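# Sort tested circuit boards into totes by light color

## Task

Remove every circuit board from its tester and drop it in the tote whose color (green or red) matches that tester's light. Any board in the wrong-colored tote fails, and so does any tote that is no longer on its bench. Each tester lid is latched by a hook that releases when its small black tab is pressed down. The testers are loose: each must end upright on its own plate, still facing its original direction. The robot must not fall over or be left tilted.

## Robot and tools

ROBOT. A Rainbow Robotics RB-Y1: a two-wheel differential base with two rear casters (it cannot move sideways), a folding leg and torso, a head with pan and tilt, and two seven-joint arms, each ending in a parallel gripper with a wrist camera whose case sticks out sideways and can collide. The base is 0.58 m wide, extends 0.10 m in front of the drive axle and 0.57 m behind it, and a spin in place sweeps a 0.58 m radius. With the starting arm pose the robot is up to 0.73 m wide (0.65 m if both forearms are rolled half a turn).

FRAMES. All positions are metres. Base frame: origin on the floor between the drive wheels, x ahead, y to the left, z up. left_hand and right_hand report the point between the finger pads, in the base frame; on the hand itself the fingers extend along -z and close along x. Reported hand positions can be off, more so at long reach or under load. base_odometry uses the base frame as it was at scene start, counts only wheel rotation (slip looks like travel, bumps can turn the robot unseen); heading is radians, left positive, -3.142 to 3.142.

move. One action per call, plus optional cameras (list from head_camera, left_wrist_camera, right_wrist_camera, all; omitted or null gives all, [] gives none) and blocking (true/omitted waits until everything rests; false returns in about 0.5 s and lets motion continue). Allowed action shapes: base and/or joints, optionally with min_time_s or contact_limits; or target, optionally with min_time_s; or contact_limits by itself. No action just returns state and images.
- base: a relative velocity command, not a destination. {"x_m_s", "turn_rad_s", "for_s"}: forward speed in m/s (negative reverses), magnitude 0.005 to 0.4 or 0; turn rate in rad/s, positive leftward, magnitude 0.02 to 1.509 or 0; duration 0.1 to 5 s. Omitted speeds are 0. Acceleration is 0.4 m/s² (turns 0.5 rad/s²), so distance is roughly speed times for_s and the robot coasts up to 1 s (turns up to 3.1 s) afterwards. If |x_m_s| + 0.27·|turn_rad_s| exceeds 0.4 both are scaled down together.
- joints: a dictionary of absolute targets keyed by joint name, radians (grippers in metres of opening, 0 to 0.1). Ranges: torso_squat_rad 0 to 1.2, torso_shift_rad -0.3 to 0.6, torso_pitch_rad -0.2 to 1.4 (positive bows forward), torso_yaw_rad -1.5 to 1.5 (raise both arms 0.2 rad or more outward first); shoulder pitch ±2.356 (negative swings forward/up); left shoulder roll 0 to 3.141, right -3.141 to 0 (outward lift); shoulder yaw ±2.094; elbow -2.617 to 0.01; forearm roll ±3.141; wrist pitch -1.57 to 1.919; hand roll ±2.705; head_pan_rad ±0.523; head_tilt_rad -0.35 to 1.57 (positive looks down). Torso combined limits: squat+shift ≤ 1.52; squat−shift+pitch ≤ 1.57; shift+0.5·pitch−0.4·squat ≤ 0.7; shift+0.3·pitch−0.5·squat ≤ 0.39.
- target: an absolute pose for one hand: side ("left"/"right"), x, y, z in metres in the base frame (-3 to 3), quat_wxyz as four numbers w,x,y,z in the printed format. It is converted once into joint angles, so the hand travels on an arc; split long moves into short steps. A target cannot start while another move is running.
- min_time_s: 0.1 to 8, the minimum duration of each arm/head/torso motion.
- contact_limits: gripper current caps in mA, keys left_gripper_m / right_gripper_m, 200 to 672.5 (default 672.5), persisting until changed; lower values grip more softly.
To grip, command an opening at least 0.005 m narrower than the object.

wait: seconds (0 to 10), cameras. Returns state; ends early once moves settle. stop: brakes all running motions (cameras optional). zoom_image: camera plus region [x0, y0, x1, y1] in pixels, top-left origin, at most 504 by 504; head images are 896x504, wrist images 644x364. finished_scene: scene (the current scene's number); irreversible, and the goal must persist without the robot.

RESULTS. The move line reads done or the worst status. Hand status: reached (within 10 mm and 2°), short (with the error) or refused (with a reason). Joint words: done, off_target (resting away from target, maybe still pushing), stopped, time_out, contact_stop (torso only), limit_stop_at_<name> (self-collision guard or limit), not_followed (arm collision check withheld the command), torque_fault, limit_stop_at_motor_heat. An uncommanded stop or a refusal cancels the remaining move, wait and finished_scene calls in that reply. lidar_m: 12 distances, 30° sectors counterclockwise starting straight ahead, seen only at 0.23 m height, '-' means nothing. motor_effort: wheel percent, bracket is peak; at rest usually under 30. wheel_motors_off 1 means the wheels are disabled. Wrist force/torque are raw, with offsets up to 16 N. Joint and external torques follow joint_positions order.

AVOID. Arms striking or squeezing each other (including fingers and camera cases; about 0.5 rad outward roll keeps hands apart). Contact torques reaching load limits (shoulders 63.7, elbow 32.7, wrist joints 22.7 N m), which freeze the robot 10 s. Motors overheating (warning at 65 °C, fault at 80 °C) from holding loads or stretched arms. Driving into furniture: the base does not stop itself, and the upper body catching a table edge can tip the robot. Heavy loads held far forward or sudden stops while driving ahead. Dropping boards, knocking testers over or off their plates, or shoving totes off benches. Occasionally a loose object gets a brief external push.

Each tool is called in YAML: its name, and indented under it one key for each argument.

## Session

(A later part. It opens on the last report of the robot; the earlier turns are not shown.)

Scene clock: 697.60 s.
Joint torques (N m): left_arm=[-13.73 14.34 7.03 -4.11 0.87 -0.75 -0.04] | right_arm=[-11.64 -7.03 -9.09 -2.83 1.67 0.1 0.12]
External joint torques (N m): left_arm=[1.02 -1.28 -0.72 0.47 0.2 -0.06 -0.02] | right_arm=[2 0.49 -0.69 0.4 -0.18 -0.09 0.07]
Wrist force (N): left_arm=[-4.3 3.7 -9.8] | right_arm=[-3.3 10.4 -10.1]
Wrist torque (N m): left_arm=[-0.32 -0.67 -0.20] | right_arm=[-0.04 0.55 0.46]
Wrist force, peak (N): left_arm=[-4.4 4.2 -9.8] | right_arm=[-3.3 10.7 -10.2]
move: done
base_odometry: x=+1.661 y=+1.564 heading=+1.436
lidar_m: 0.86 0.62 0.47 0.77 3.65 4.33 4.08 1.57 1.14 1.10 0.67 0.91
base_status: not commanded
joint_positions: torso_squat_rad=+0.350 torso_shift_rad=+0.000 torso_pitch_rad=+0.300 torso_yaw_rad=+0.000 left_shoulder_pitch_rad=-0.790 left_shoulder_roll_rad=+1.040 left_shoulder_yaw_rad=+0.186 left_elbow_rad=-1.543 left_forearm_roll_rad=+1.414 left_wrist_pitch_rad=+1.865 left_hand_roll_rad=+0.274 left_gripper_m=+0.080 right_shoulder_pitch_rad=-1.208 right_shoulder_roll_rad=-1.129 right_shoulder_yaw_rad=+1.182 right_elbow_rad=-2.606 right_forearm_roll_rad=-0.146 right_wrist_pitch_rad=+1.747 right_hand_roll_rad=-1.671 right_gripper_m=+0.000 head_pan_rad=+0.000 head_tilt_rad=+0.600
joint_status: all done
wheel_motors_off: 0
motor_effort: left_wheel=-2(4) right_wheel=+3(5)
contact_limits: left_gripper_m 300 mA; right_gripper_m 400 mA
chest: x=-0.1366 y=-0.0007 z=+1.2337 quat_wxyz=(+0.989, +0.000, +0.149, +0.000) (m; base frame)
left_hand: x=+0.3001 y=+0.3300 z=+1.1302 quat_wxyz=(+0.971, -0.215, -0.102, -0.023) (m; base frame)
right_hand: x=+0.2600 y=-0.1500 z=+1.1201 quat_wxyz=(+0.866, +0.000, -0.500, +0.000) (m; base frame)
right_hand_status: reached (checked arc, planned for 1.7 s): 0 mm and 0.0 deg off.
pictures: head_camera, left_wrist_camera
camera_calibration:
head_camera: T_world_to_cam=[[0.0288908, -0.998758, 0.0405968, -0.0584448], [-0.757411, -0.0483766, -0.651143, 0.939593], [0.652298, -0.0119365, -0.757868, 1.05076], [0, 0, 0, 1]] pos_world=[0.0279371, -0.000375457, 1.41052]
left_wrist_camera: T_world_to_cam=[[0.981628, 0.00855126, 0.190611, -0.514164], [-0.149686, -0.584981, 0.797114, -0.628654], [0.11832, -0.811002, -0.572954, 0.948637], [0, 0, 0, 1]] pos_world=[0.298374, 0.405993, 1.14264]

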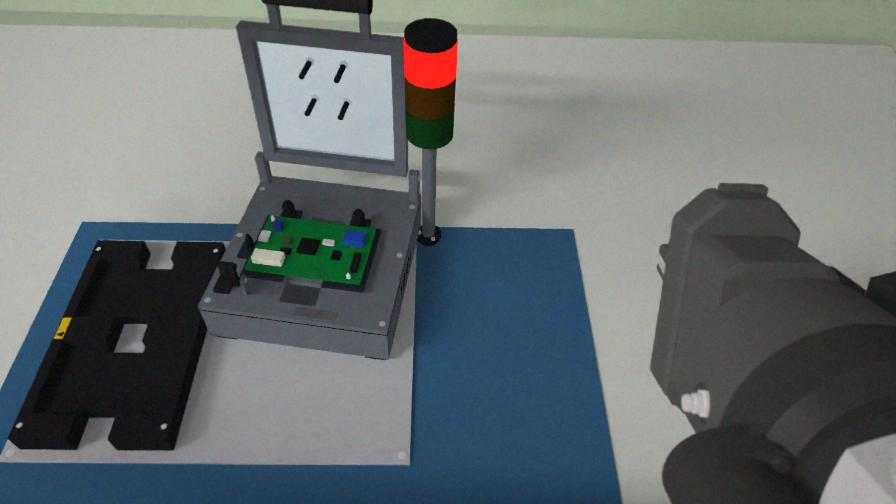

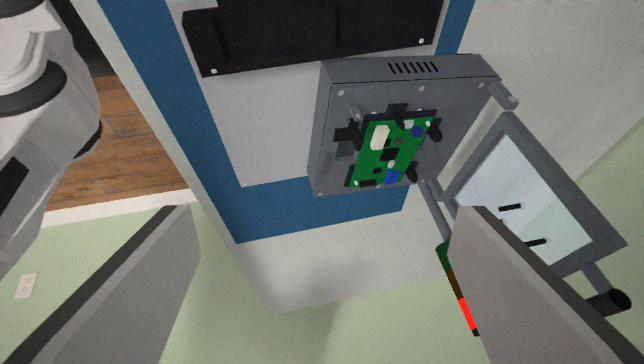

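move:
  target: {"side":"left","x":0.37,"y":0.16,"z":1.1,"quat_wxyz":[0.9986,0,0,-0.0523]}
  cameras: ["left_wrist_camera"]

move:
  target: {"side":"left","x":0.421,"y":0.119,"z":1.05,"quat_wxyz":[0.9986,0,0,-0.0523]}

zoom_image:
  camera: "head_camera"
  region: [150, 0, 550, 400]

Scene clock: 712.77 s.
Joint torques (N m): left_arm=[-21.28 8.75 6.87 -3.09 0.41 0.25 0.03] | right_arm=[-11.79 -6.84 -8.96 -2.69 1.61 0.16 0.22]
External joint torques (N m): left_arm=[1.79 0.18 -0.3 1.33 0.4 0.34 0.03] | right_arm=[1.86 0.68 -0.56 0.54 -0.24 -0.02 0.17]
Wrist force (N): left_arm=[-2.9 1.4 -10.2] | right_arm=[-3.2 10.5 -10.2]
Wrist torque (N m): left_arm=[-0.18 -0.56 -0.24] | right_arm=[-0.05 0.53 0.47]
Wrist force, peak (N): left_arm=[-4.4 3.9 -10.1] | right_arm=[-3.2 10.9 -10.2]
move: done
base_odometry: x=+1.661 y=+1.564 heading=+1.436
lidar_m: 0.86 0.62 0.47 0.77 3.65 4.34 4.09 1.58 1.15 1.10 0.69 0.91
base_status: not commanded
joint_positions: torso_squat_rad=+0.350 torso_shift_rad=+0.000 torso_pitch_rad=+0.300 torso_yaw_rad=+0.000 left_shoulder_pitch_rad=-1.490 left_shoulder_roll_rad=+0.651 left_shoulder_yaw_rad=-0.560 left_elbow_rad=-1.104 left_forearm_roll_rad=+1.061 left_wrist_pitch_rad=+1.919 left_hand_roll_rad=+0.511 left_gripper_m=+0.080 right_shoulder_pitch_rad=-1.208 right_shoulder_roll_rad=-1.129 right_shoulder_yaw_rad=+1.182 right_elbow_rad=-2.606 right_forearm_roll_rad=-0.146 right_wrist_pitch_rad=+1.747 right_hand_roll_rad=-1.671 right_gripper_m=+0.000 head_pan_rad=+0.000 head_tilt_rad=+0.600
joint_status: all done
wheel_motors_off: 0
motor_effort: left_wheel=-3(4) right_wheel=+3(4)
contact_limits: left_gripper_m 300 mA; right_gripper_m 400 mA
chest: x=-0.1366 y=-0.0007 z=+1.2337 quat_wxyz=(+0.989, +0.000, +0.149, +0.000) (m; base frame)
left_hand: x=+0.3697 y=+0.1599 z=+1.1002 quat_wxyz=(+0.999, +0.000, -0.002, -0.052) (m; base frame)
left_hand_status: reached (checked arc, planned for 1.1 s): 0 mm and 0.3 deg off.
right_hand: x=+0.2601 y=-0.1500 z=+1.1201 quat_wxyz=(+0.866, +0.000, -0.500, +0.000) (m; base frame)
pictures: left_wrist_camera
camera_calibration:
left_wrist_camera: T_world_to_cam=[[0.996025, -0.0887473, -0.0076873, -0.346909], [-0.0736678, -0.869145, 0.489039, -0.337564], [-0.0500823, -0.486529, -0.872228, 1.12498], [0, 0, 0, 1]] pos_world=[0.377003, 0.223153, 1.14365]

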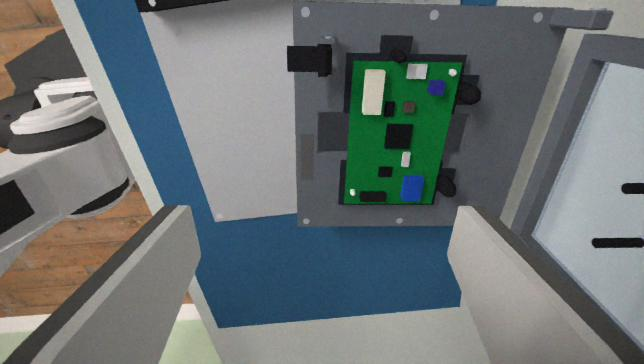

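Scene clock: 714.70 s.
Joint torques (N m): left_arm=[-23.42 8.01 1.15 -3.96 0.14 -0.07 0.13] | right_arm=[-11.74 -7.03 -9.1 -2.82 1.65 0.15 0.19]
External joint torques (N m): left_arm=[1.93 -0.53 -0.97 1.15 0.13 0.09 0.13] | right_arm=[1.91 0.49 -0.69 0.41 -0.21 -0.04 0.14]
Wrist force (N): left_arm=[-3.5 1.4 -10.5] | right_arm=[-3.3 10.6 -10.1]
Wrist torque (N m): left_arm=[-0.18 -0.57 -0.21] | right_arm=[-0.05 0.53 0.48]
Wrist force, peak (N): left_arm=[-3.9 2.5 -10.9] | right_arm=[-3.0 10.9 -10.2]
move: done
base_odometry: x=+1.661 y=+1.564 heading=+1.436
lidar_m: 0.87 0.61 0.47 0.78 3.66 4.33 4.08 1.58 1.15 1.11 0.68 0.91
base_status: not commanded
joint_positions: torso_squat_rad=+0.350 torso_shift_rad=+0.000 torso_pitch_rad=+0.300 torso_yaw_rad=+0.000 left_shoulder_pitch_rad=-1.758 left_shoulder_roll_rad=+0.333 left_shoulder_yaw_rad=-0.633 left_elbow_rad=-0.267 left_forearm_roll_rad=+0.952 left_wrist_pitch_rad=+1.560 left_hand_roll_rad=+0.194 left_gripper_m=+0.080 right_shoulder_pitch_rad=-1.208 right_shoulder_roll_rad=-1.129 right_shoulder_yaw_rad=+1.182 right_elbow_rad=-2.606 right_forearm_roll_rad=-0.146 right_wrist_pitch_rad=+1.747 right_hand_roll_rad=-1.671 right_gripper_m=+0.000 head_pan_rad=+0.000 head_tilt_rad=+0.600
joint_status: all done
wheel_motors_off: 0
motor_effort: left_wheel=-2(4) right_wheel=+2(4)
contact_limits: left_gripper_m 300 mA; right_gripper_m 400 mA
chest: x=-0.1366 y=-0.0007 z=+1.2337 quat_wxyz=(+0.989, +0.000, +0.149, +0.000) (m; base frame)
left_hand: x=+0.4205 y=+0.1190 z=+1.0502 quat_wxyz=(+0.998, -0.002, -0.017, -0.052) (m; base frame)
left_hand_status: reached (checked arc, as near as the solve gets, planned for 1.2 s): 1 mm and 2.0 deg off.
right_hand: x=+0.2601 y=-0.1500 z=+1.1201 quat_wxyz=(+0.866, +0.000, -0.500, +0.000) (m; base frame)
pictures: head_camera, left_wrist_camera, right_wrist_camera
camera_calibration:
head_camera: T_world_to_cam=[[0.0288961, -0.998758, 0.0405924, -0.0584386], [-0.757503, -0.0483761, -0.651037, 0.939444], [0.652192, -0.0119364, -0.75796, 1.05089], [0, 0, 0, 1]] pos_world=[0.0279373, -0.000375459, 1.41052]
left_wrist_camera: T_world_to_cam=[[0.995764, -0.0891758, 0.0224009, -0.43293], [-0.0886407, -0.866301, 0.491595, -0.341595], [-0.0244324, -0.491498, -0.870536, 1.05197], [0, 0, 0, 1]] pos_world=[0.426519, 0.182511, 1.0934]
right_wrist_camera: T_world_to_cam=[[-0.484883, 0.0200086, -0.87435, 1.1109], [-0.379229, 0.896053, 0.230812, 0.00769579], [0.788082, 0.443496, -0.426893, 0.411404], [0, 0, 0, 1]] pos_world=[0.217355, -0.211579, 1.14516]

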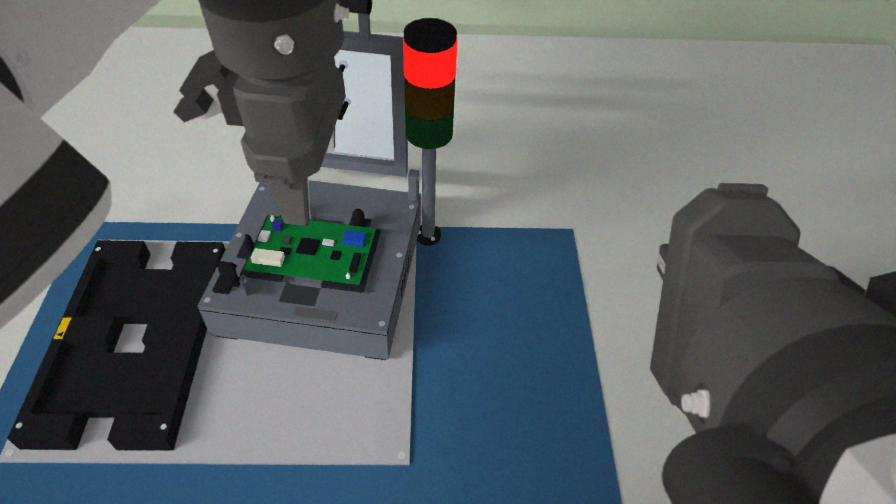

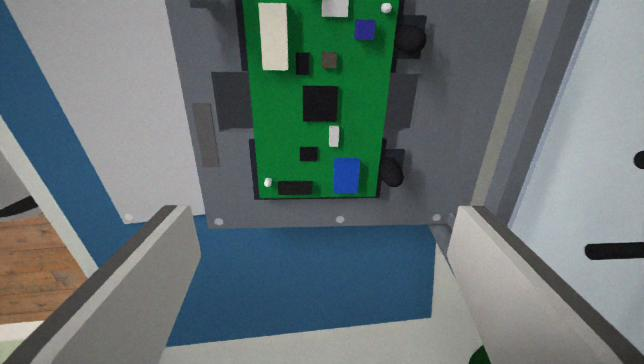

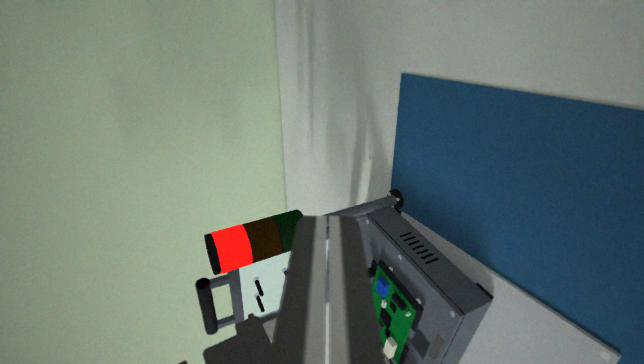

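Scaled by 1.260 from the camera's 896x504 image, which has a finer 1280x720 frame.

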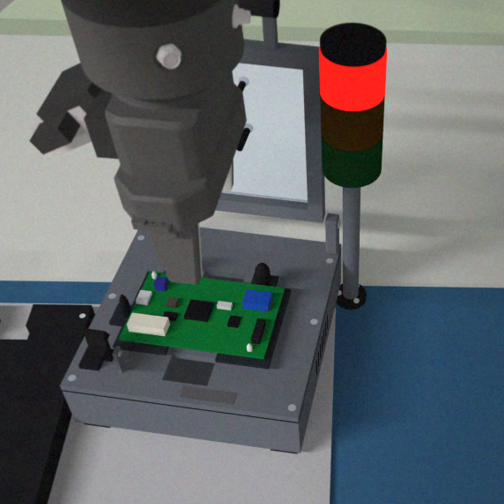

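move:
  target: {"side":"left","x":0.421,"y":0.119,"z":1.01,"quat_wxyz":[0.9986,0,0,-0.0523]}

zoom_image:
  camera: "head_camera"
  region: [150, 100, 450, 400]

Scene clock: 742.30 s.
Joint torques (N m): left_arm=[-24.23 6.83 0.92 -4.75 0.19 -0.23 0.28] | right_arm=[-12.07 -6.94 -8.99 -2.94 1.48 0.11 0.19]
External joint torques (N m): left_arm=[0.95 -1.45 -1.19 0.35 0.19 -0.03 0.29] | right_arm=[1.57 0.57 -0.58 0.29 -0.37 -0.08 0.14]
Wrist force (N): left_arm=[-3.3 1.6 -10.2] | right_arm=[-3.2 10.5 -10.3]
Wrist torque (N m): left_arm=[-0.22 -0.58 -0.21] | right_arm=[-0.05 0.55 0.46]
Wrist force, peak (N): left_arm=[-4.3 1.6 -11.7] | right_arm=[-3.1 11.3 -9.9]
move: short
base_odometry: x=+1.661 y=+1.564 heading=+1.436
lidar_m: 0.86 0.62 0.46 0.77 3.65 4.34 4.09 1.57 1.14 1.10 0.69 0.92
base_status: not commanded
joint_positions: torso_squat_rad=+0.350 torso_shift_rad=+0.000 torso_pitch_rad=+0.300 torso_yaw_rad=+0.000 left_shoulder_pitch_rad=-1.686 left_shoulder_roll_rad=+0.310 left_shoulder_yaw_rad=-0.641 left_elbow_rad=-0.267 left_forearm_roll_rad=+0.940 left_wrist_pitch_rad=+1.470 left_hand_roll_rad=+0.194 left_gripper_m=+0.080 right_shoulder_pitch_rad=-1.208 right_shoulder_roll_rad=-1.129 right_shoulder_yaw_rad=+1.182 right_elbow_rad=-2.606 right_forearm_roll_rad=-0.146 right_wrist_pitch_rad=+1.747 right_hand_roll_rad=-1.671 right_gripper_m=+0.000 head_pan_rad=+0.000 head_tilt_rad=+0.600
joint_status: all done
wheel_motors_off: 0
motor_effort: left_wheel=-3(4) right_wheel=+2(4)
contact_limits: left_gripper_m 300 mA; right_gripper_m 400 mA
chest: x=-0.1366 y=-0.0007 z=+1.2337 quat_wxyz=(+0.989, +0.000, +0.149, +0.000) (m; base frame)
left_hand: x=+0.4204 y=+0.1192 z=+1.0101 quat_wxyz=(+0.998, -0.003, -0.025, -0.052) (m; base frame)
left_hand_status: short (checked arc, as near as the solve gets, planned for 0.3 s): 1 mm and 2.9 deg off. The place is met; only the turn is off.
right_hand: x=+0.2601 y=-0.1500 z=+1.1201 quat_wxyz=(+0.866, +0.000, -0.500, +0.000) (m; base frame)
pictures: head_camera, left_wrist_camera, right_wrist_camera
camera_calibration:
head_camera: T_world_to_cam=[[0.0289723, -0.998753, 0.0406569, -0.0585302], [-0.7575, -0.0484759, -0.651033, 0.93945], [0.652192, -0.0119357, -0.75796, 1.05075], [0, 0, 0, 1]] pos_world=[0.0280372, -0.000375094, 1.41042]
left_wrist_camera: T_world_to_cam=[[0.995326, -0.0886801, 0.038247, -0.447904], [-0.0959924, -0.864933, 0.492622, -0.31978], [-0.0106047, -0.49399, -0.869403, 1.01054], [0, 0, 0, 1]] pos_world=[0.425831, 0.182891, 1.05323]
right_wrist_camera: T_world_to_cam=[[-0.484986, 0.0200475, -0.874292, 1.11086], [-0.379239, 0.896022, 0.230917, 0.00757093], [0.788014, 0.443557, -0.426956, 0.411503], [0, 0, 0, 1]] pos_world=[0.217355, -0.211579, 1.14516]

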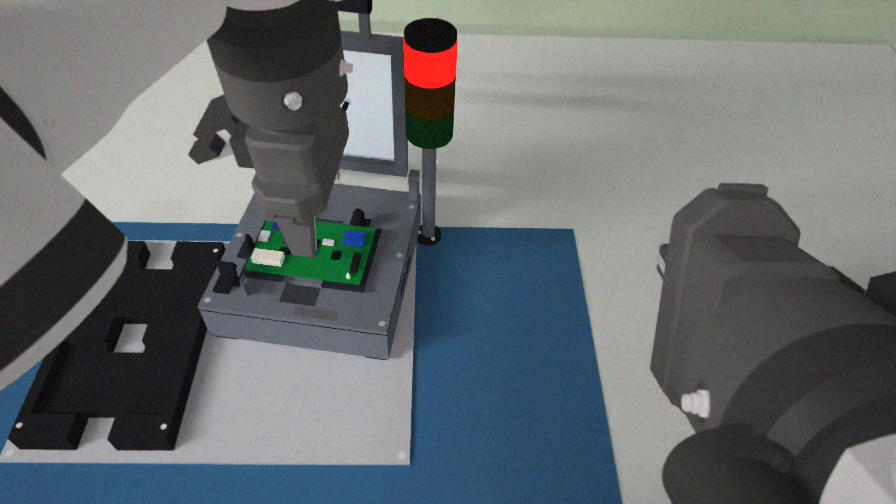

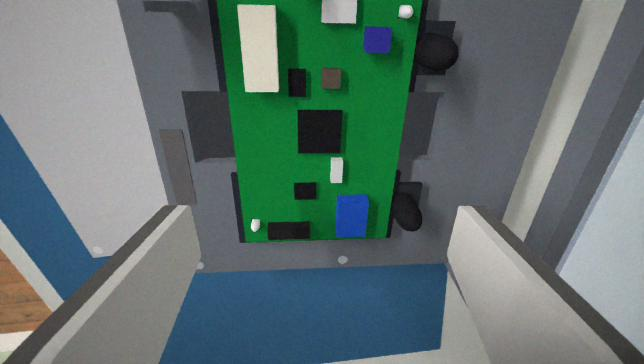

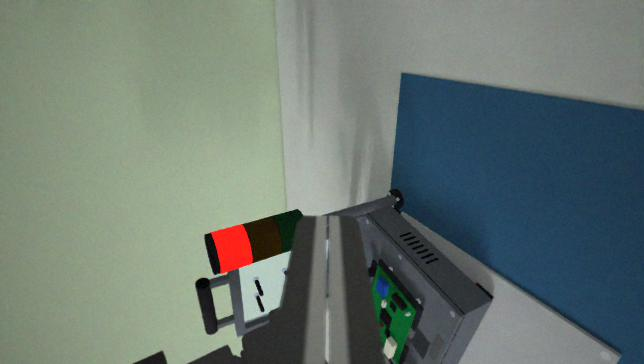

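Scaled by 1.680 from the camera's 896x504 image, which has a finer 1280x720 frame.

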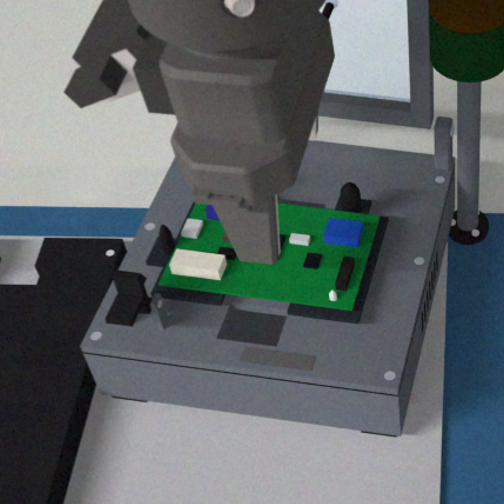

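move:
  target: {"side":"left","x":0.420,"y":0.123,"z":0.978,"quat_wxyz":[0.9986,0,0,-0.0523]}
  min_time_s: 1.5

zoom_image:
  camera: "head_camera"
  region: [150, 100, 450, 400]

Scene clock: 752.60 s.
Joint torques (N m): left_arm=[-22.33 6.09 0.72 -4.72 0.02 -0.55 -0.26] | right_arm=[-11.86 -6.68 -8.93 -2.81 1.54 0.14 0.21]
External joint torques (N m): left_arm=[2.61 -1.97 -1.37 0.35 0.02 -0.32 -0.26] | right_arm=[1.78 0.84 -0.53 0.42 -0.31 -0.04 0.16]
Wrist force (N): left_arm=[-3.4 1.6 -10.2] | right_arm=[-3.3 10.4 -10.2]
Wrist torque (N m): left_arm=[-0.20 -0.60 -0.23] | right_arm=[-0.02 0.56 0.45]
Wrist force, peak (N): left_arm=[-3.7 1.5 -10.5] | right_arm=[-3.4 10.8 -10.1]
move: short
base_odometry: x=+1.661 y=+1.564 heading=+1.436
lidar_m: 0.87 0.60 0.47 0.78 3.65 4.34 4.08 1.57 1.15 1.10 0.67 0.91
base_status: not commanded
joint_positions: torso_squat_rad=+0.350 torso_shift_rad=+0.000 torso_pitch_rad=+0.300 torso_yaw_rad=+0.000 left_shoulder_pitch_rad=-1.627 left_shoulder_roll_rad=+0.298 left_shoulder_yaw_rad=-0.648 left_elbow_rad=-0.267 left_forearm_roll_rad=+0.931 left_wrist_pitch_rad=+1.394 left_hand_roll_rad=+0.189 left_gripper_m=+0.080 right_shoulder_pitch_rad=-1.208 right_shoulder_roll_rad=-1.129 right_shoulder_yaw_rad=+1.182 right_elbow_rad=-2.606 right_forearm_roll_rad=-0.146 right_wrist_pitch_rad=+1.747 right_hand_roll_rad=-1.671 right_gripper_m=+0.000 head_pan_rad=+0.000 head_tilt_rad=+0.600
joint_status: all done
wheel_motors_off: 0
motor_effort: left_wheel=-2(4) right_wheel=+3(5)
contact_limits: left_gripper_m 300 mA; right_gripper_m 400 mA
chest: x=-0.1366 y=-0.0007 z=+1.2337 quat_wxyz=(+0.989, +0.000, +0.149, +0.000) (m; base frame)
left_hand: x=+0.4195 y=+0.1232 z=+0.9784 quat_wxyz=(+0.998, -0.004, -0.033, -0.052) (m; base frame)
left_hand_status: short (checked arc, as near as the solve gets, planned for 1.5 s): 1 mm and 3.8 deg off. The place is met; only the turn is off.
right_hand: x=+0.2601 y=-0.1500 z=+1.1201 quat_wxyz=(+0.866, +0.000, -0.500, +0.000) (m; base frame)
pictures: head_camera, left_wrist_camera, right_wrist_camera
camera_calibration:
head_camera: T_world_to_cam=[[0.0289723, -0.998753, 0.0406569, -0.0585302], [-0.7575, -0.0484759, -0.651033, 0.93945], [0.652192, -0.0119357, -0.75796, 1.05075], [0, 0, 0, 1]] pos_world=[0.0280372, -0.000375094, 1.41042]
left_wrist_camera: T_world_to_cam=[[0.994641, -0.0883928, 0.0536236, -0.460213], [-0.103351, -0.863764, 0.493184, -0.298422], [0.00272426, -0.496083, -0.868271, 0.978506], [0, 0, 0, 1]] pos_world=[0.424239, 0.186974, 1.02146]
right_wrist_camera: T_world_to_cam=[[-0.484986, 0.0200475, -0.874292, 1.11086], [-0.379239, 0.896022, 0.230917, 0.00757093], [0.788014, 0.443557, -0.426956, 0.411503], [0, 0, 0, 1]] pos_world=[0.217355, -0.211579, 1.14516]

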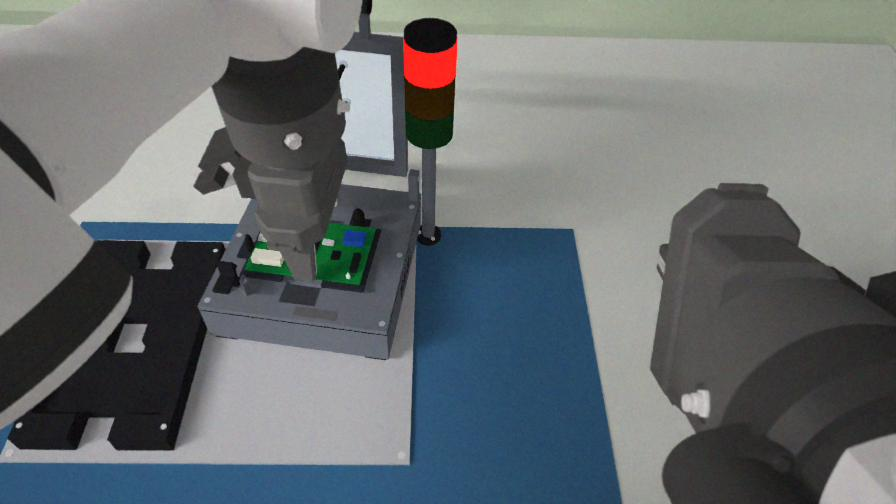

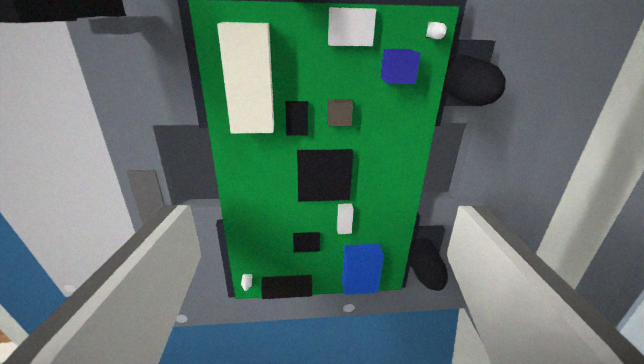

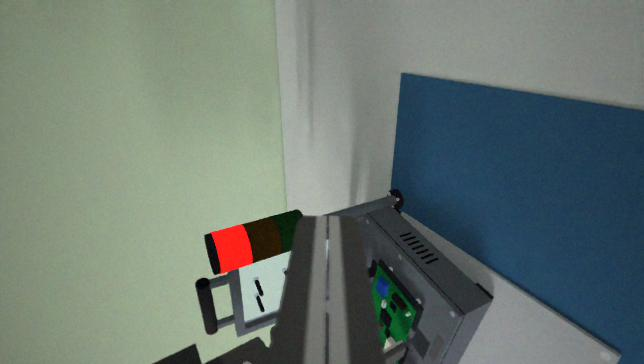

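Scaled by 1.680 from the camera's 896x504 image, which has a finer 1280x720 frame.

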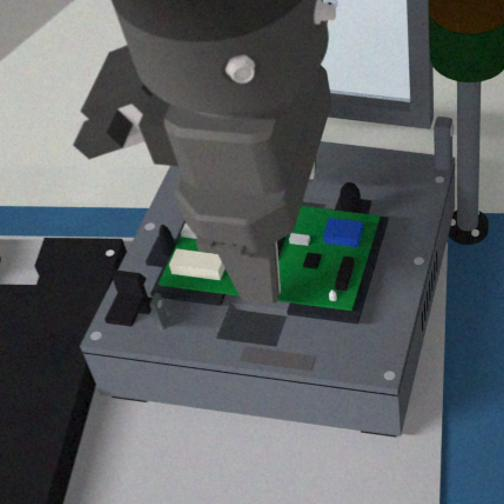

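move:
  target: {"side":"left","x":0.421,"y":0.125,"z":0.964,"quat_wxyz":[0.9986,0,0,-0.0523]}
  min_time_s: 1.5

zoom_image:
  camera: "head_camera"
  region: [150, 100, 450, 400]

Scene clock: 758.60 s.
Joint torques (N m): left_arm=[-22.16 6.02 0.78 -4.64 0.06 -0.59 -0.24] | right_arm=[-11.7 -6.85 -9.16 -2.81 1.67 0.06 0.21]
External joint torques (N m): left_arm=[2.67 -1.94 -1.3 0.42 0.06 -0.34 -0.24] | right_arm=[1.95 0.66 -0.76 0.42 -0.19 -0.12 0.16]
Wrist force (N): left_arm=[-3.4 1.5 -10.3] | right_arm=[-3.1 10.7 -10.1]
Wrist torque (N m): left_arm=[-0.18 -0.59 -0.23] | right_arm=[-0.09 0.56 0.47]
Wrist force, peak (N): left_arm=[-3.6 1.7 -10.5] | right_arm=[-3.1 10.9 -10.3]
move: short
base_odometry: x=+1.661 y=+1.564 heading=+1.436
lidar_m: 0.87 0.62 0.46 0.77 3.66 4.34 4.08 1.58 1.14 1.10 0.68 0.91
base_status: not commanded
joint_positions: torso_squat_rad=+0.350 torso_shift_rad=+0.000 torso_pitch_rad=+0.300 torso_yaw_rad=+0.000 left_shoulder_pitch_rad=-1.600 left_shoulder_roll_rad=+0.293 left_shoulder_yaw_rad=-0.651 left_elbow_rad=-0.267 left_forearm_roll_rad=+0.926 left_wrist_pitch_rad=+1.352 left_hand_roll_rad=+0.186 left_gripper_m=+0.080 right_shoulder_pitch_rad=-1.208 right_shoulder_roll_rad=-1.129 right_shoulder_yaw_rad=+1.182 right_elbow_rad=-2.606 right_forearm_roll_rad=-0.146 right_wrist_pitch_rad=+1.747 right_hand_roll_rad=-1.671 right_gripper_m=+0.000 head_pan_rad=+0.000 head_tilt_rad=+0.600
joint_status: all done
wheel_motors_off: 0
motor_effort: left_wheel=-3(5) right_wheel=+2(4)
contact_limits: left_gripper_m 300 mA; right_gripper_m 400 mA
chest: x=-0.1366 y=-0.0007 z=+1.2337 quat_wxyz=(+0.989, +0.000, +0.149, +0.000) (m; base frame)
left_hand: x=+0.4205 y=+0.1252 z=+0.9644 quat_wxyz=(+0.998, -0.005, -0.041, -0.052) (m; base frame)
left_hand_status: short (checked arc, as near as the solve gets, planned for 1.5 s): 1 mm and 4.7 deg off. The place is met; only the turn is off.
right_hand: x=+0.2601 y=-0.1500 z=+1.1201 quat_wxyz=(+0.866, +0.000, -0.500, +0.000) (m; base frame)
pictures: head_camera, left_wrist_camera, right_wrist_camera
camera_calibration:
head_camera: T_world_to_cam=[[0.0289723, -0.998753, 0.0406569, -0.0585302], [-0.7575, -0.0484759, -0.651033, 0.93945], [0.652192, -0.0119357, -0.75796, 1.05075], [0, 0, 0, 1]] pos_world=[0.0280372, -0.000375094, 1.41042]
left_wrist_camera: T_world_to_cam=[[0.9937, -0.0881695, 0.0691796, -0.474897], [-0.1109, -0.862586, 0.493606, -0.287097], [0.0161523, -0.498169, -0.86693, 0.960668], [0, 0, 0, 1]] pos_world=[0.424549, 0.189058, 1.0074]
right_wrist_camera: T_world_to_cam=[[-0.484986, 0.0200475, -0.874292, 1.11086], [-0.379239, 0.896022, 0.230917, 0.00757093], [0.788014, 0.443557, -0.426956, 0.411503], [0, 0, 0, 1]] pos_world=[0.217355, -0.211579, 1.14516]

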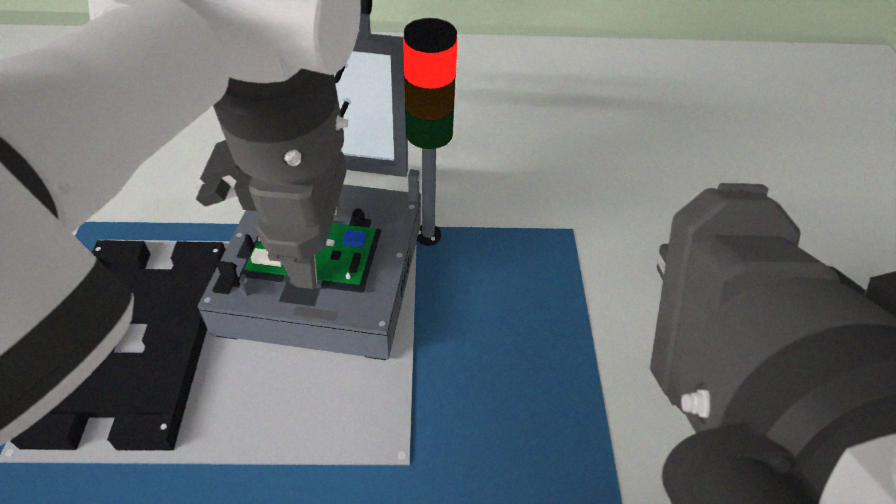

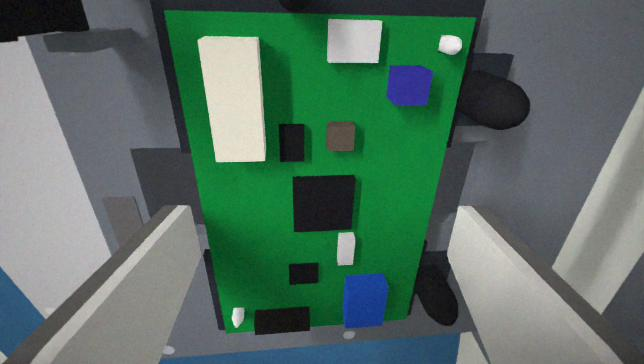

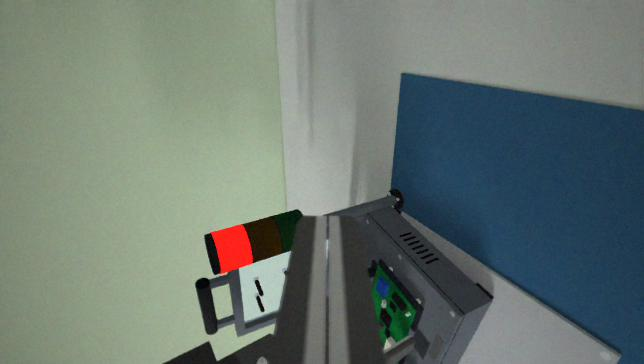

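Scaled by 1.680 from the camera's 896x504 image, which has a finer 1280x720 frame.

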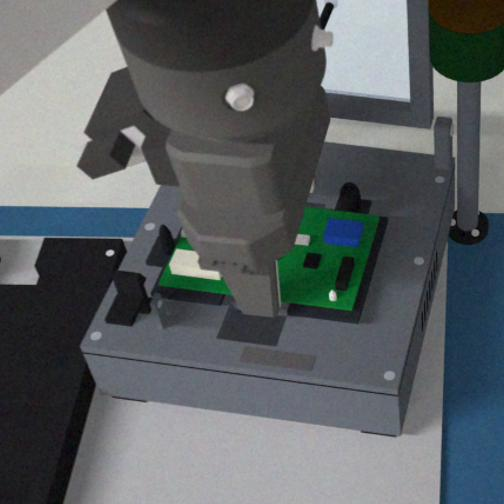

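move:
  target: {"side":"left","x":0.4225,"y":0.125,"z":0.956,"quat_wxyz":[0.9986,0,0,-0.0523]}
  min_time_s: 1.5

zoom_image:
  camera: "left_wrist_camera"
  region: [80, 120, 584, 364]

Scene clock: 765.50 s.
Joint torques (N m): left_arm=[-22.17 5.54 0.64 -4.65 -0.01 -0.58 0.44] | right_arm=[-11.83 -6.96 -8.99 -2.78 1.53 0.08 0.25]
External joint torques (N m): left_arm=[2.59 -2.35 -1.44 0.42 -0.01 -0.3 0.45] | right_arm=[1.81 0.55 -0.59 0.45 -0.32 -0.1 0.2]
Wrist force (N): left_arm=[-3.5 1.2 -10.1] | right_arm=[-3.0 10.7 -10.0]
Wrist torque (N m): left_arm=[-0.16 -0.61 -0.24] | right_arm=[-0.07 0.57 0.46]
Wrist force, peak (N): left_arm=[-3.8 1.7 -10.5] | right_arm=[-3.2 10.7 -10.3]
move: short
base_odometry: x=+1.661 y=+1.564 heading=+1.436
lidar_m: 0.86 0.62 0.46 0.77 3.66 4.33 4.08 1.57 1.15 1.10 0.69 0.91
base_status: not commanded
joint_positions: torso_squat_rad=+0.350 torso_shift_rad=+0.000 torso_pitch_rad=+0.300 torso_yaw_rad=+0.000 left_shoulder_pitch_rad=-1.584 left_shoulder_roll_rad=+0.289 left_shoulder_yaw_rad=-0.653 left_elbow_rad=-0.267 left_forearm_roll_rad=+0.922 left_wrist_pitch_rad=+1.322 left_hand_roll_rad=+0.186 left_gripper_m=+0.080 right_shoulder_pitch_rad=-1.208 right_shoulder_roll_rad=-1.129 right_shoulder_yaw_rad=+1.182 right_elbow_rad=-2.606 right_forearm_roll_rad=-0.146 right_wrist_pitch_rad=+1.747 right_hand_roll_rad=-1.671 right_gripper_m=+0.000 head_pan_rad=+0.000 head_tilt_rad=+0.600
joint_status: all done
wheel_motors_off: 0
motor_effort: left_wheel=-4(4) right_wheel=+3(5)
contact_limits: left_gripper_m 300 mA; right_gripper_m 400 mA
chest: x=-0.1366 y=-0.0007 z=+1.2337 quat_wxyz=(+0.989, +0.000, +0.149, +0.000) (m; base frame)
left_hand: x=+0.4220 y=+0.1252 z=+0.9564 quat_wxyz=(+0.997, -0.006, -0.048, -0.052) (m; base frame)
left_hand_status: short (checked arc, as near as the solve gets, planned for 1.5 s): 1 mm and 5.5 deg off. The place is met; only the turn is off.
right_hand: x=+0.2601 y=-0.1500 z=+1.1201 quat_wxyz=(+0.866, +0.000, -0.500, +0.000) (m; base frame)
pictures: head_camera, left_wrist_camera, right_wrist_camera
camera_calibration:
head_camera: T_world_to_cam=[[0.0289723, -0.998753, 0.0406569, -0.0585302], [-0.7575, -0.0484759, -0.651033, 0.93945], [0.652192, -0.0119357, -0.75796, 1.05075], [0, 0, 0, 1]] pos_world=[0.0280372, -0.000375094, 1.41042]
left_wrist_camera: T_world_to_cam=[[0.992572, -0.0882076, 0.0837841, -0.489336], [-0.118252, -0.861325, 0.494101, -0.280549], [0.0285819, -0.500338, -0.865358, 0.947252], [0, 0, 0, 1]] pos_world=[0.425452, 0.189139, 0.999331]
right_wrist_camera: T_world_to_cam=[[-0.484986, 0.0200475, -0.874292, 1.11086], [-0.379239, 0.896022, 0.230917, 0.00757093], [0.788014, 0.443557, -0.426956, 0.411503], [0, 0, 0, 1]] pos_world=[0.217355, -0.211579, 1.14516]

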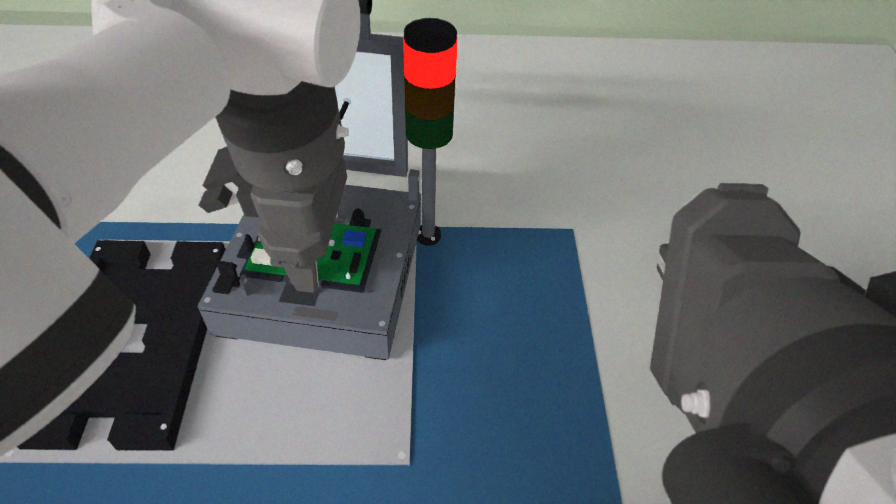

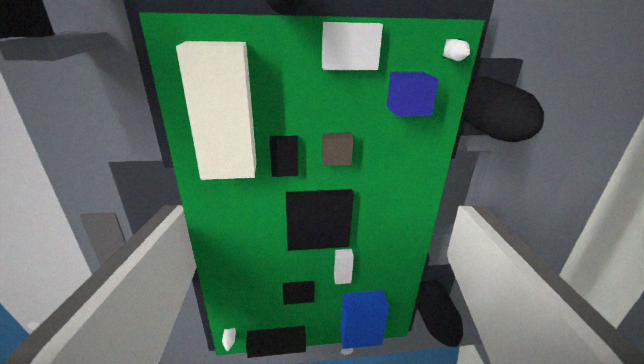

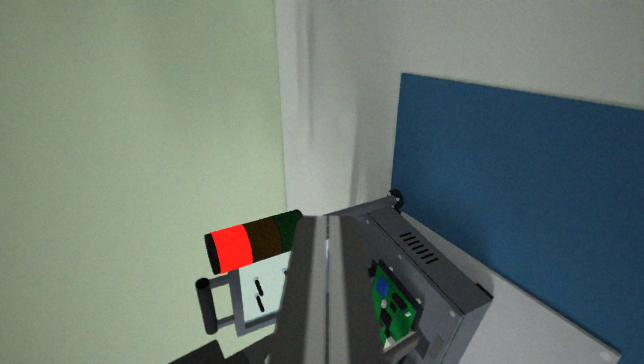

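Scaled by 1.000.

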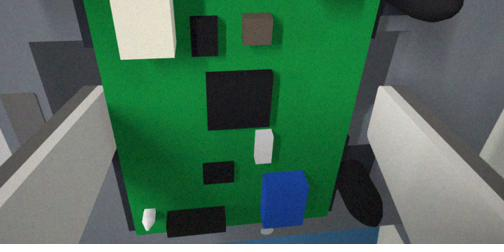

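move:
  joints: {"left_gripper_m":0.09}
  cameras: []

move:
  target: {"side":"left","x":0.419,"y":0.125,"z":0.948,"quat_wxyz":[0.9986,0,0,-0.0523]}
  min_time_s: 1.5

move:
  joints: {"left_gripper_m":0.055}

zoom_image:
  camera: "head_camera"
  region: [150, 100, 450, 400]

Scene clock: 774.03 s.
Joint torques (N m): left_arm=[-22.22 5.83 0.79 -4.66 -0.03 -0.6 0.53] | right_arm=[-12.06 -6.85 -9.14 -2.92 1.63 0.07 0.14]
External joint torques (N m): left_arm=[2.54 -2.06 -1.29 0.41 -0.03 -0.31 0.53] | right_arm=[1.58 0.67 -0.74 0.31 -0.22 -0.12 0.09]
Wrist force (N): left_arm=[-3.9 1.5 -10.3] | right_arm=[-3.4 10.6 -9.9]
Wrist torque (N m): left_arm=[-0.20 -0.65 -0.23] | right_arm=[-0.05 0.52 0.48]
Wrist force, peak (N): left_arm=[-3.9 1.4 -10.4] | right_arm=[-3.5 10.8 -10.0]
move: done
base_odometry: x=+1.661 y=+1.564 heading=+1.436
lidar_m: 0.86 0.62 0.47 0.77 3.65 4.33 4.08 1.57 1.14 1.10 0.68 0.92
base_status: not commanded
joint_positions: torso_squat_rad=+0.350 torso_shift_rad=+0.000 torso_pitch_rad=+0.300 torso_yaw_rad=+0.000 left_shoulder_pitch_rad=-1.584 left_shoulder_roll_rad=+0.289 left_shoulder_yaw_rad=-0.653 left_elbow_rad=-0.267 left_forearm_roll_rad=+0.922 left_wrist_pitch_rad=+1.322 left_hand_roll_rad=+0.186 left_gripper_m=+0.090 right_shoulder_pitch_rad=-1.208 right_shoulder_roll_rad=-1.129 right_shoulder_yaw_rad=+1.182 right_elbow_rad=-2.606 right_forearm_roll_rad=-0.146 right_wrist_pitch_rad=+1.747 right_hand_roll_rad=-1.671 right_gripper_m=+0.000 head_pan_rad=+0.000 head_tilt_rad=+0.600
joint_status: all done
wheel_motors_off: 0
motor_effort: left_wheel=-2(3) right_wheel=+3(4)
contact_limits: left_gripper_m 300 mA; right_gripper_m 400 mA
chest: x=-0.1366 y=-0.0007 z=+1.2337 quat_wxyz=(+0.989, +0.000, +0.149, +0.000) (m; base frame)
left_hand: x=+0.4220 y=+0.1252 z=+0.9564 quat_wxyz=(+0.997, -0.006, -0.048, -0.052) (m; base frame)
right_hand: x=+0.2601 y=-0.1500 z=+1.1201 quat_wxyz=(+0.866, +0.000, -0.500, +0.000) (m; base frame)
pictures: none
No camera images: "cameras" was empty.

Scene clock: 775.87 s.
Joint torques (N m): left_arm=[-22.05 5.79 0.78 -4.62 -0.03 -0.66 0.4] | right_arm=[-11.9 -6.93 -8.98 -2.7 1.66 0.13 0.17]
External joint torques (N m): left_arm=[2.6 -2 -1.29 0.42 -0.03 -0.39 0.41] | right_arm=[1.75 0.59 -0.58 0.53 -0.2 -0.05 0.12]
Wrist force (N): left_arm=[-3.5 1.5 -10.2] | right_arm=[-3.0 10.2 -9.6]
Wrist torque (N m): left_arm=[-0.18 -0.61 -0.22] | right_arm=[0.00 0.60 0.47]
Wrist force, peak (N): left_arm=[-3.7 1.7 -10.6] | right_arm=[-3.5 10.8 -10.0]
move: short
base_odometry: x=+1.661 y=+1.564 heading=+1.436
lidar_m: 0.86 0.62 0.47 0.77 3.65 4.33 4.08 1.57 1.15 1.10 0.68 0.91
base_status: not commanded
joint_positions: torso_squat_rad=+0.350 torso_shift_rad=+0.000 torso_pitch_rad=+0.300 torso_yaw_rad=+0.000 left_shoulder_pitch_rad=-1.570 left_shoulder_roll_rad=+0.284 left_shoulder_yaw_rad=-0.655 left_elbow_rad=-0.267 left_forearm_roll_rad=+0.920 left_wrist_pitch_rad=+1.313 left_hand_roll_rad=+0.187 left_gripper_m=+0.090 right_shoulder_pitch_rad=-1.208 right_shoulder_roll_rad=-1.129 right_shoulder_yaw_rad=+1.182 right_elbow_rad=-2.606 right_forearm_roll_rad=-0.146 right_wrist_pitch_rad=+1.747 right_hand_roll_rad=-1.671 right_gripper_m=+0.000 head_pan_rad=+0.000 head_tilt_rad=+0.600
joint_status: all done
wheel_motors_off: 0
motor_effort: left_wheel=-1(4) right_wheel=+2(4)
contact_limits: left_gripper_m 300 mA; right_gripper_m 400 mA
chest: x=-0.1366 y=-0.0007 z=+1.2337 quat_wxyz=(+0.989, +0.000, +0.149, +0.000) (m; base frame)
left_hand: x=+0.4185 y=+0.1252 z=+0.9485 quat_wxyz=(+0.998, -0.006, -0.045, -0.052) (m; base frame)
left_hand_status: short (checked arc, as near as the solve gets, planned for 1.5 s): 1 mm and 5.2 deg off. The place is met; only the turn is off.
right_hand: x=+0.2601 y=-0.1500 z=+1.1201 quat_wxyz=(+0.866, +0.000, -0.500, +0.000) (m; base frame)
pictures: head_camera, left_wrist_camera, right_wrist_camera
camera_calibration:
head_camera: T_world_to_cam=[[0.0289723, -0.998753, 0.0406569, -0.0585302], [-0.7575, -0.0484759, -0.651033, 0.93945], [0.652192, -0.0119357, -0.75796, 1.05075], [0, 0, 0, 1]] pos_world=[0.0280372, -0.000375094, 1.41042]
left_wrist_camera: T_world_to_cam=[[0.993088, -0.0883057, 0.077314, -0.479236], [-0.11509, -0.861832, 0.493963, -0.278119], [0.0230119, -0.499447, -0.866038, 0.943357], [0, 0, 0, 1]] pos_world=[0.422207, 0.189146, 0.991416]
right_wrist_camera: T_world_to_cam=[[-0.484986, 0.0200475, -0.874292, 1.11086], [-0.379239, 0.896022, 0.230917, 0.00757093], [0.788014, 0.443557, -0.426956, 0.411503], [0, 0, 0, 1]] pos_world=[0.217355, -0.211579, 1.14516]

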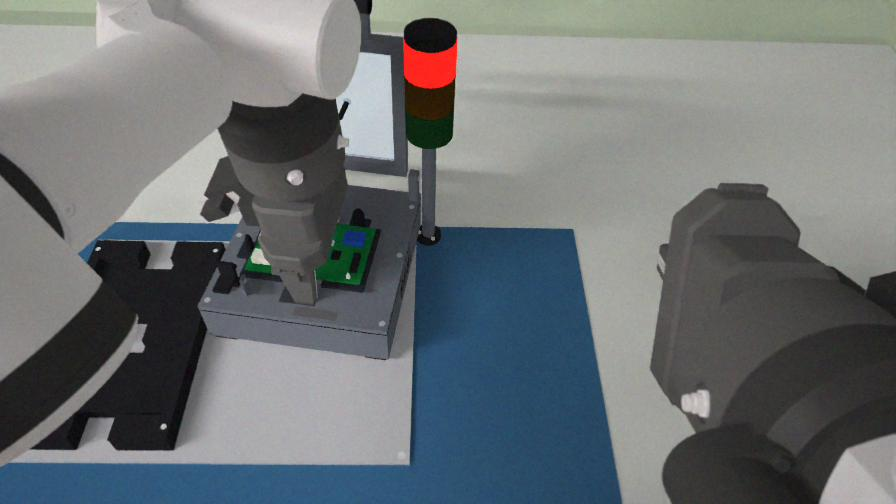

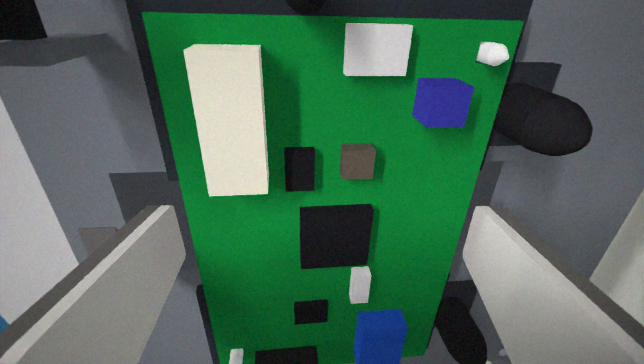

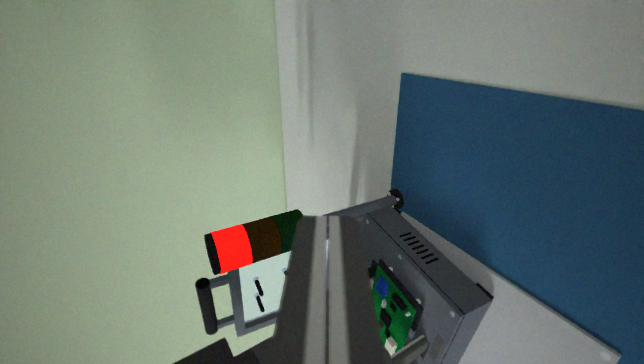

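Scene clock: 776.73 s.
Joint torques (N m): left_arm=[-20.61 5.85 0.91 -3.87 0.67 2.04 0.43] | right_arm=[-12 -7.05 -8.79 -2.83 1.52 0.06 0.15]
External joint torques (N m): left_arm=[4.04 -1.94 -1.16 1.18 0.67 2.31 0.43] | right_arm=[1.64 0.47 -0.39 0.4 -0.33 -0.12 0.1]
Wrist force (N): left_arm=[6.2 1.8 -10.7] | right_arm=[-3.2 10.3 -10.3]
Wrist torque (N m): left_arm=[-0.20 -0.73 -0.27] | right_arm=[-0.03 0.55 0.46]
Wrist force, peak (N): left_arm=[8.4 1.7 -14.3] | right_arm=[-3.1 10.8 -10.1]
move: off_target
base_odometry: x=+1.661 y=+1.564 heading=+1.436
lidar_m: 0.86 0.62 0.47 0.77 3.66 4.34 4.09 1.57 1.14 1.10 0.67 0.92
base_status: not commanded
joint_positions: torso_squat_rad=+0.350 torso_shift_rad=+0.000 torso_pitch_rad=+0.300 torso_yaw_rad=+0.000 left_shoulder_pitch_rad=-1.571 left_shoulder_roll_rad=+0.284 left_shoulder_yaw_rad=-0.655 left_elbow_rad=-0.267 left_forearm_roll_rad=+0.920 left_wrist_pitch_rad=+1.313 left_hand_roll_rad=+0.187 left_gripper_m=+0.071 right_shoulder_pitch_rad=-1.208 right_shoulder_roll_rad=-1.129 right_shoulder_yaw_rad=+1.182 right_elbow_rad=-2.606 right_forearm_roll_rad=-0.146 right_wrist_pitch_rad=+1.747 right_hand_roll_rad=-1.671 right_gripper_m=+0.000 head_pan_rad=+0.000 head_tilt_rad=+0.600
joint_status: left_gripper_m off_target (ended at +0.071, target +0.055)
wheel_motors_off: 0
motor_effort: left_wheel=-2(4) right_wheel=+2(4)
contact_limits: left_gripper_m 300 mA; right_gripper_m 400 mA
chest: x=-0.1365 y=-0.0007 z=+1.2337 quat_wxyz=(+0.989, +0.000, +0.149, +0.000) (m; base frame)
left_hand: x=+0.4189 y=+0.1251 z=+0.9486 quat_wxyz=(+0.998, -0.006, -0.045, -0.052) (m; base frame)
right_hand: x=+0.2602 y=-0.1500 z=+1.1200 quat_wxyz=(+0.866, +0.000, -0.500, +0.000) (m; base frame)
pictures: head_camera, left_wrist_camera, right_wrist_camera
camera_calibration:
head_camera: T_world_to_cam=[[0.0289799, -0.998753, 0.0406544, -0.0585297], [-0.757591, -0.0484784, -0.650926, 0.939377], [0.652085, -0.0119356, -0.758052, 1.05082], [0, 0, 0, 1]] pos_world=[0.0281373, -0.000375085, 1.41042]
left_wrist_camera: T_world_to_cam=[[0.992991, -0.0885578, 0.0782706, -0.480427], [-0.115788, -0.861744, 0.493953, -0.27802], [0.0237058, -0.499554, -0.865958, 0.942985], [0, 0, 0, 1]] pos_world=[0.422514, 0.188945, 0.991518]
right_wrist_camera: T_world_to_cam=[[-0.485074, 0.0200517, -0.874243, 1.11079], [-0.379197, 0.896031, 0.230949, 0.00758849], [0.78798, 0.443538, -0.427037, 0.411479], [0, 0, 0, 1]] pos_world=[0.217455, -0.211579, 1.14506]

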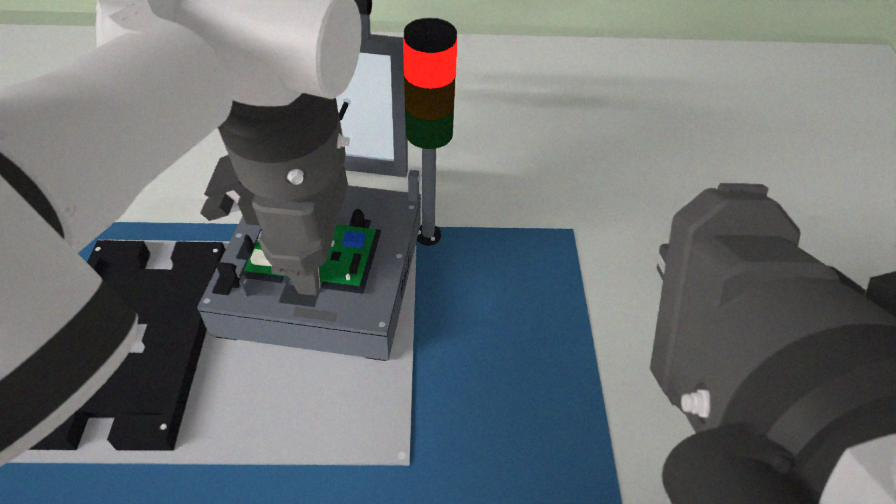

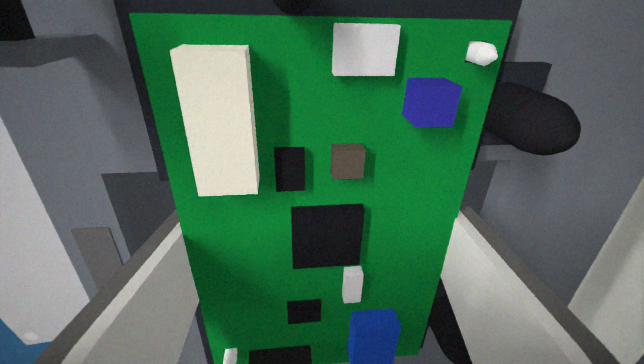

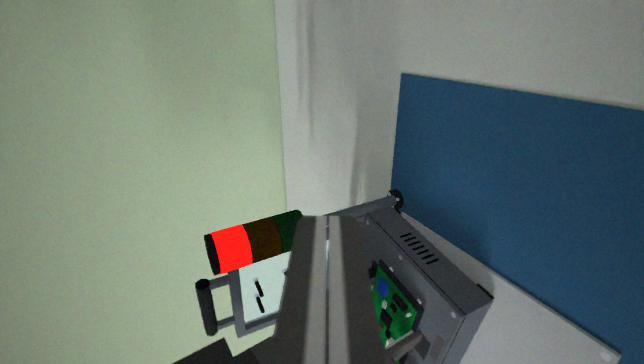

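Scaled by 1.680 from the camera's 896x504 image, which has a finer 1280x720 frame.

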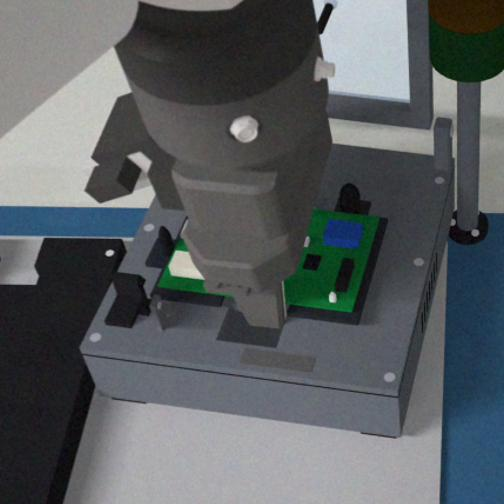

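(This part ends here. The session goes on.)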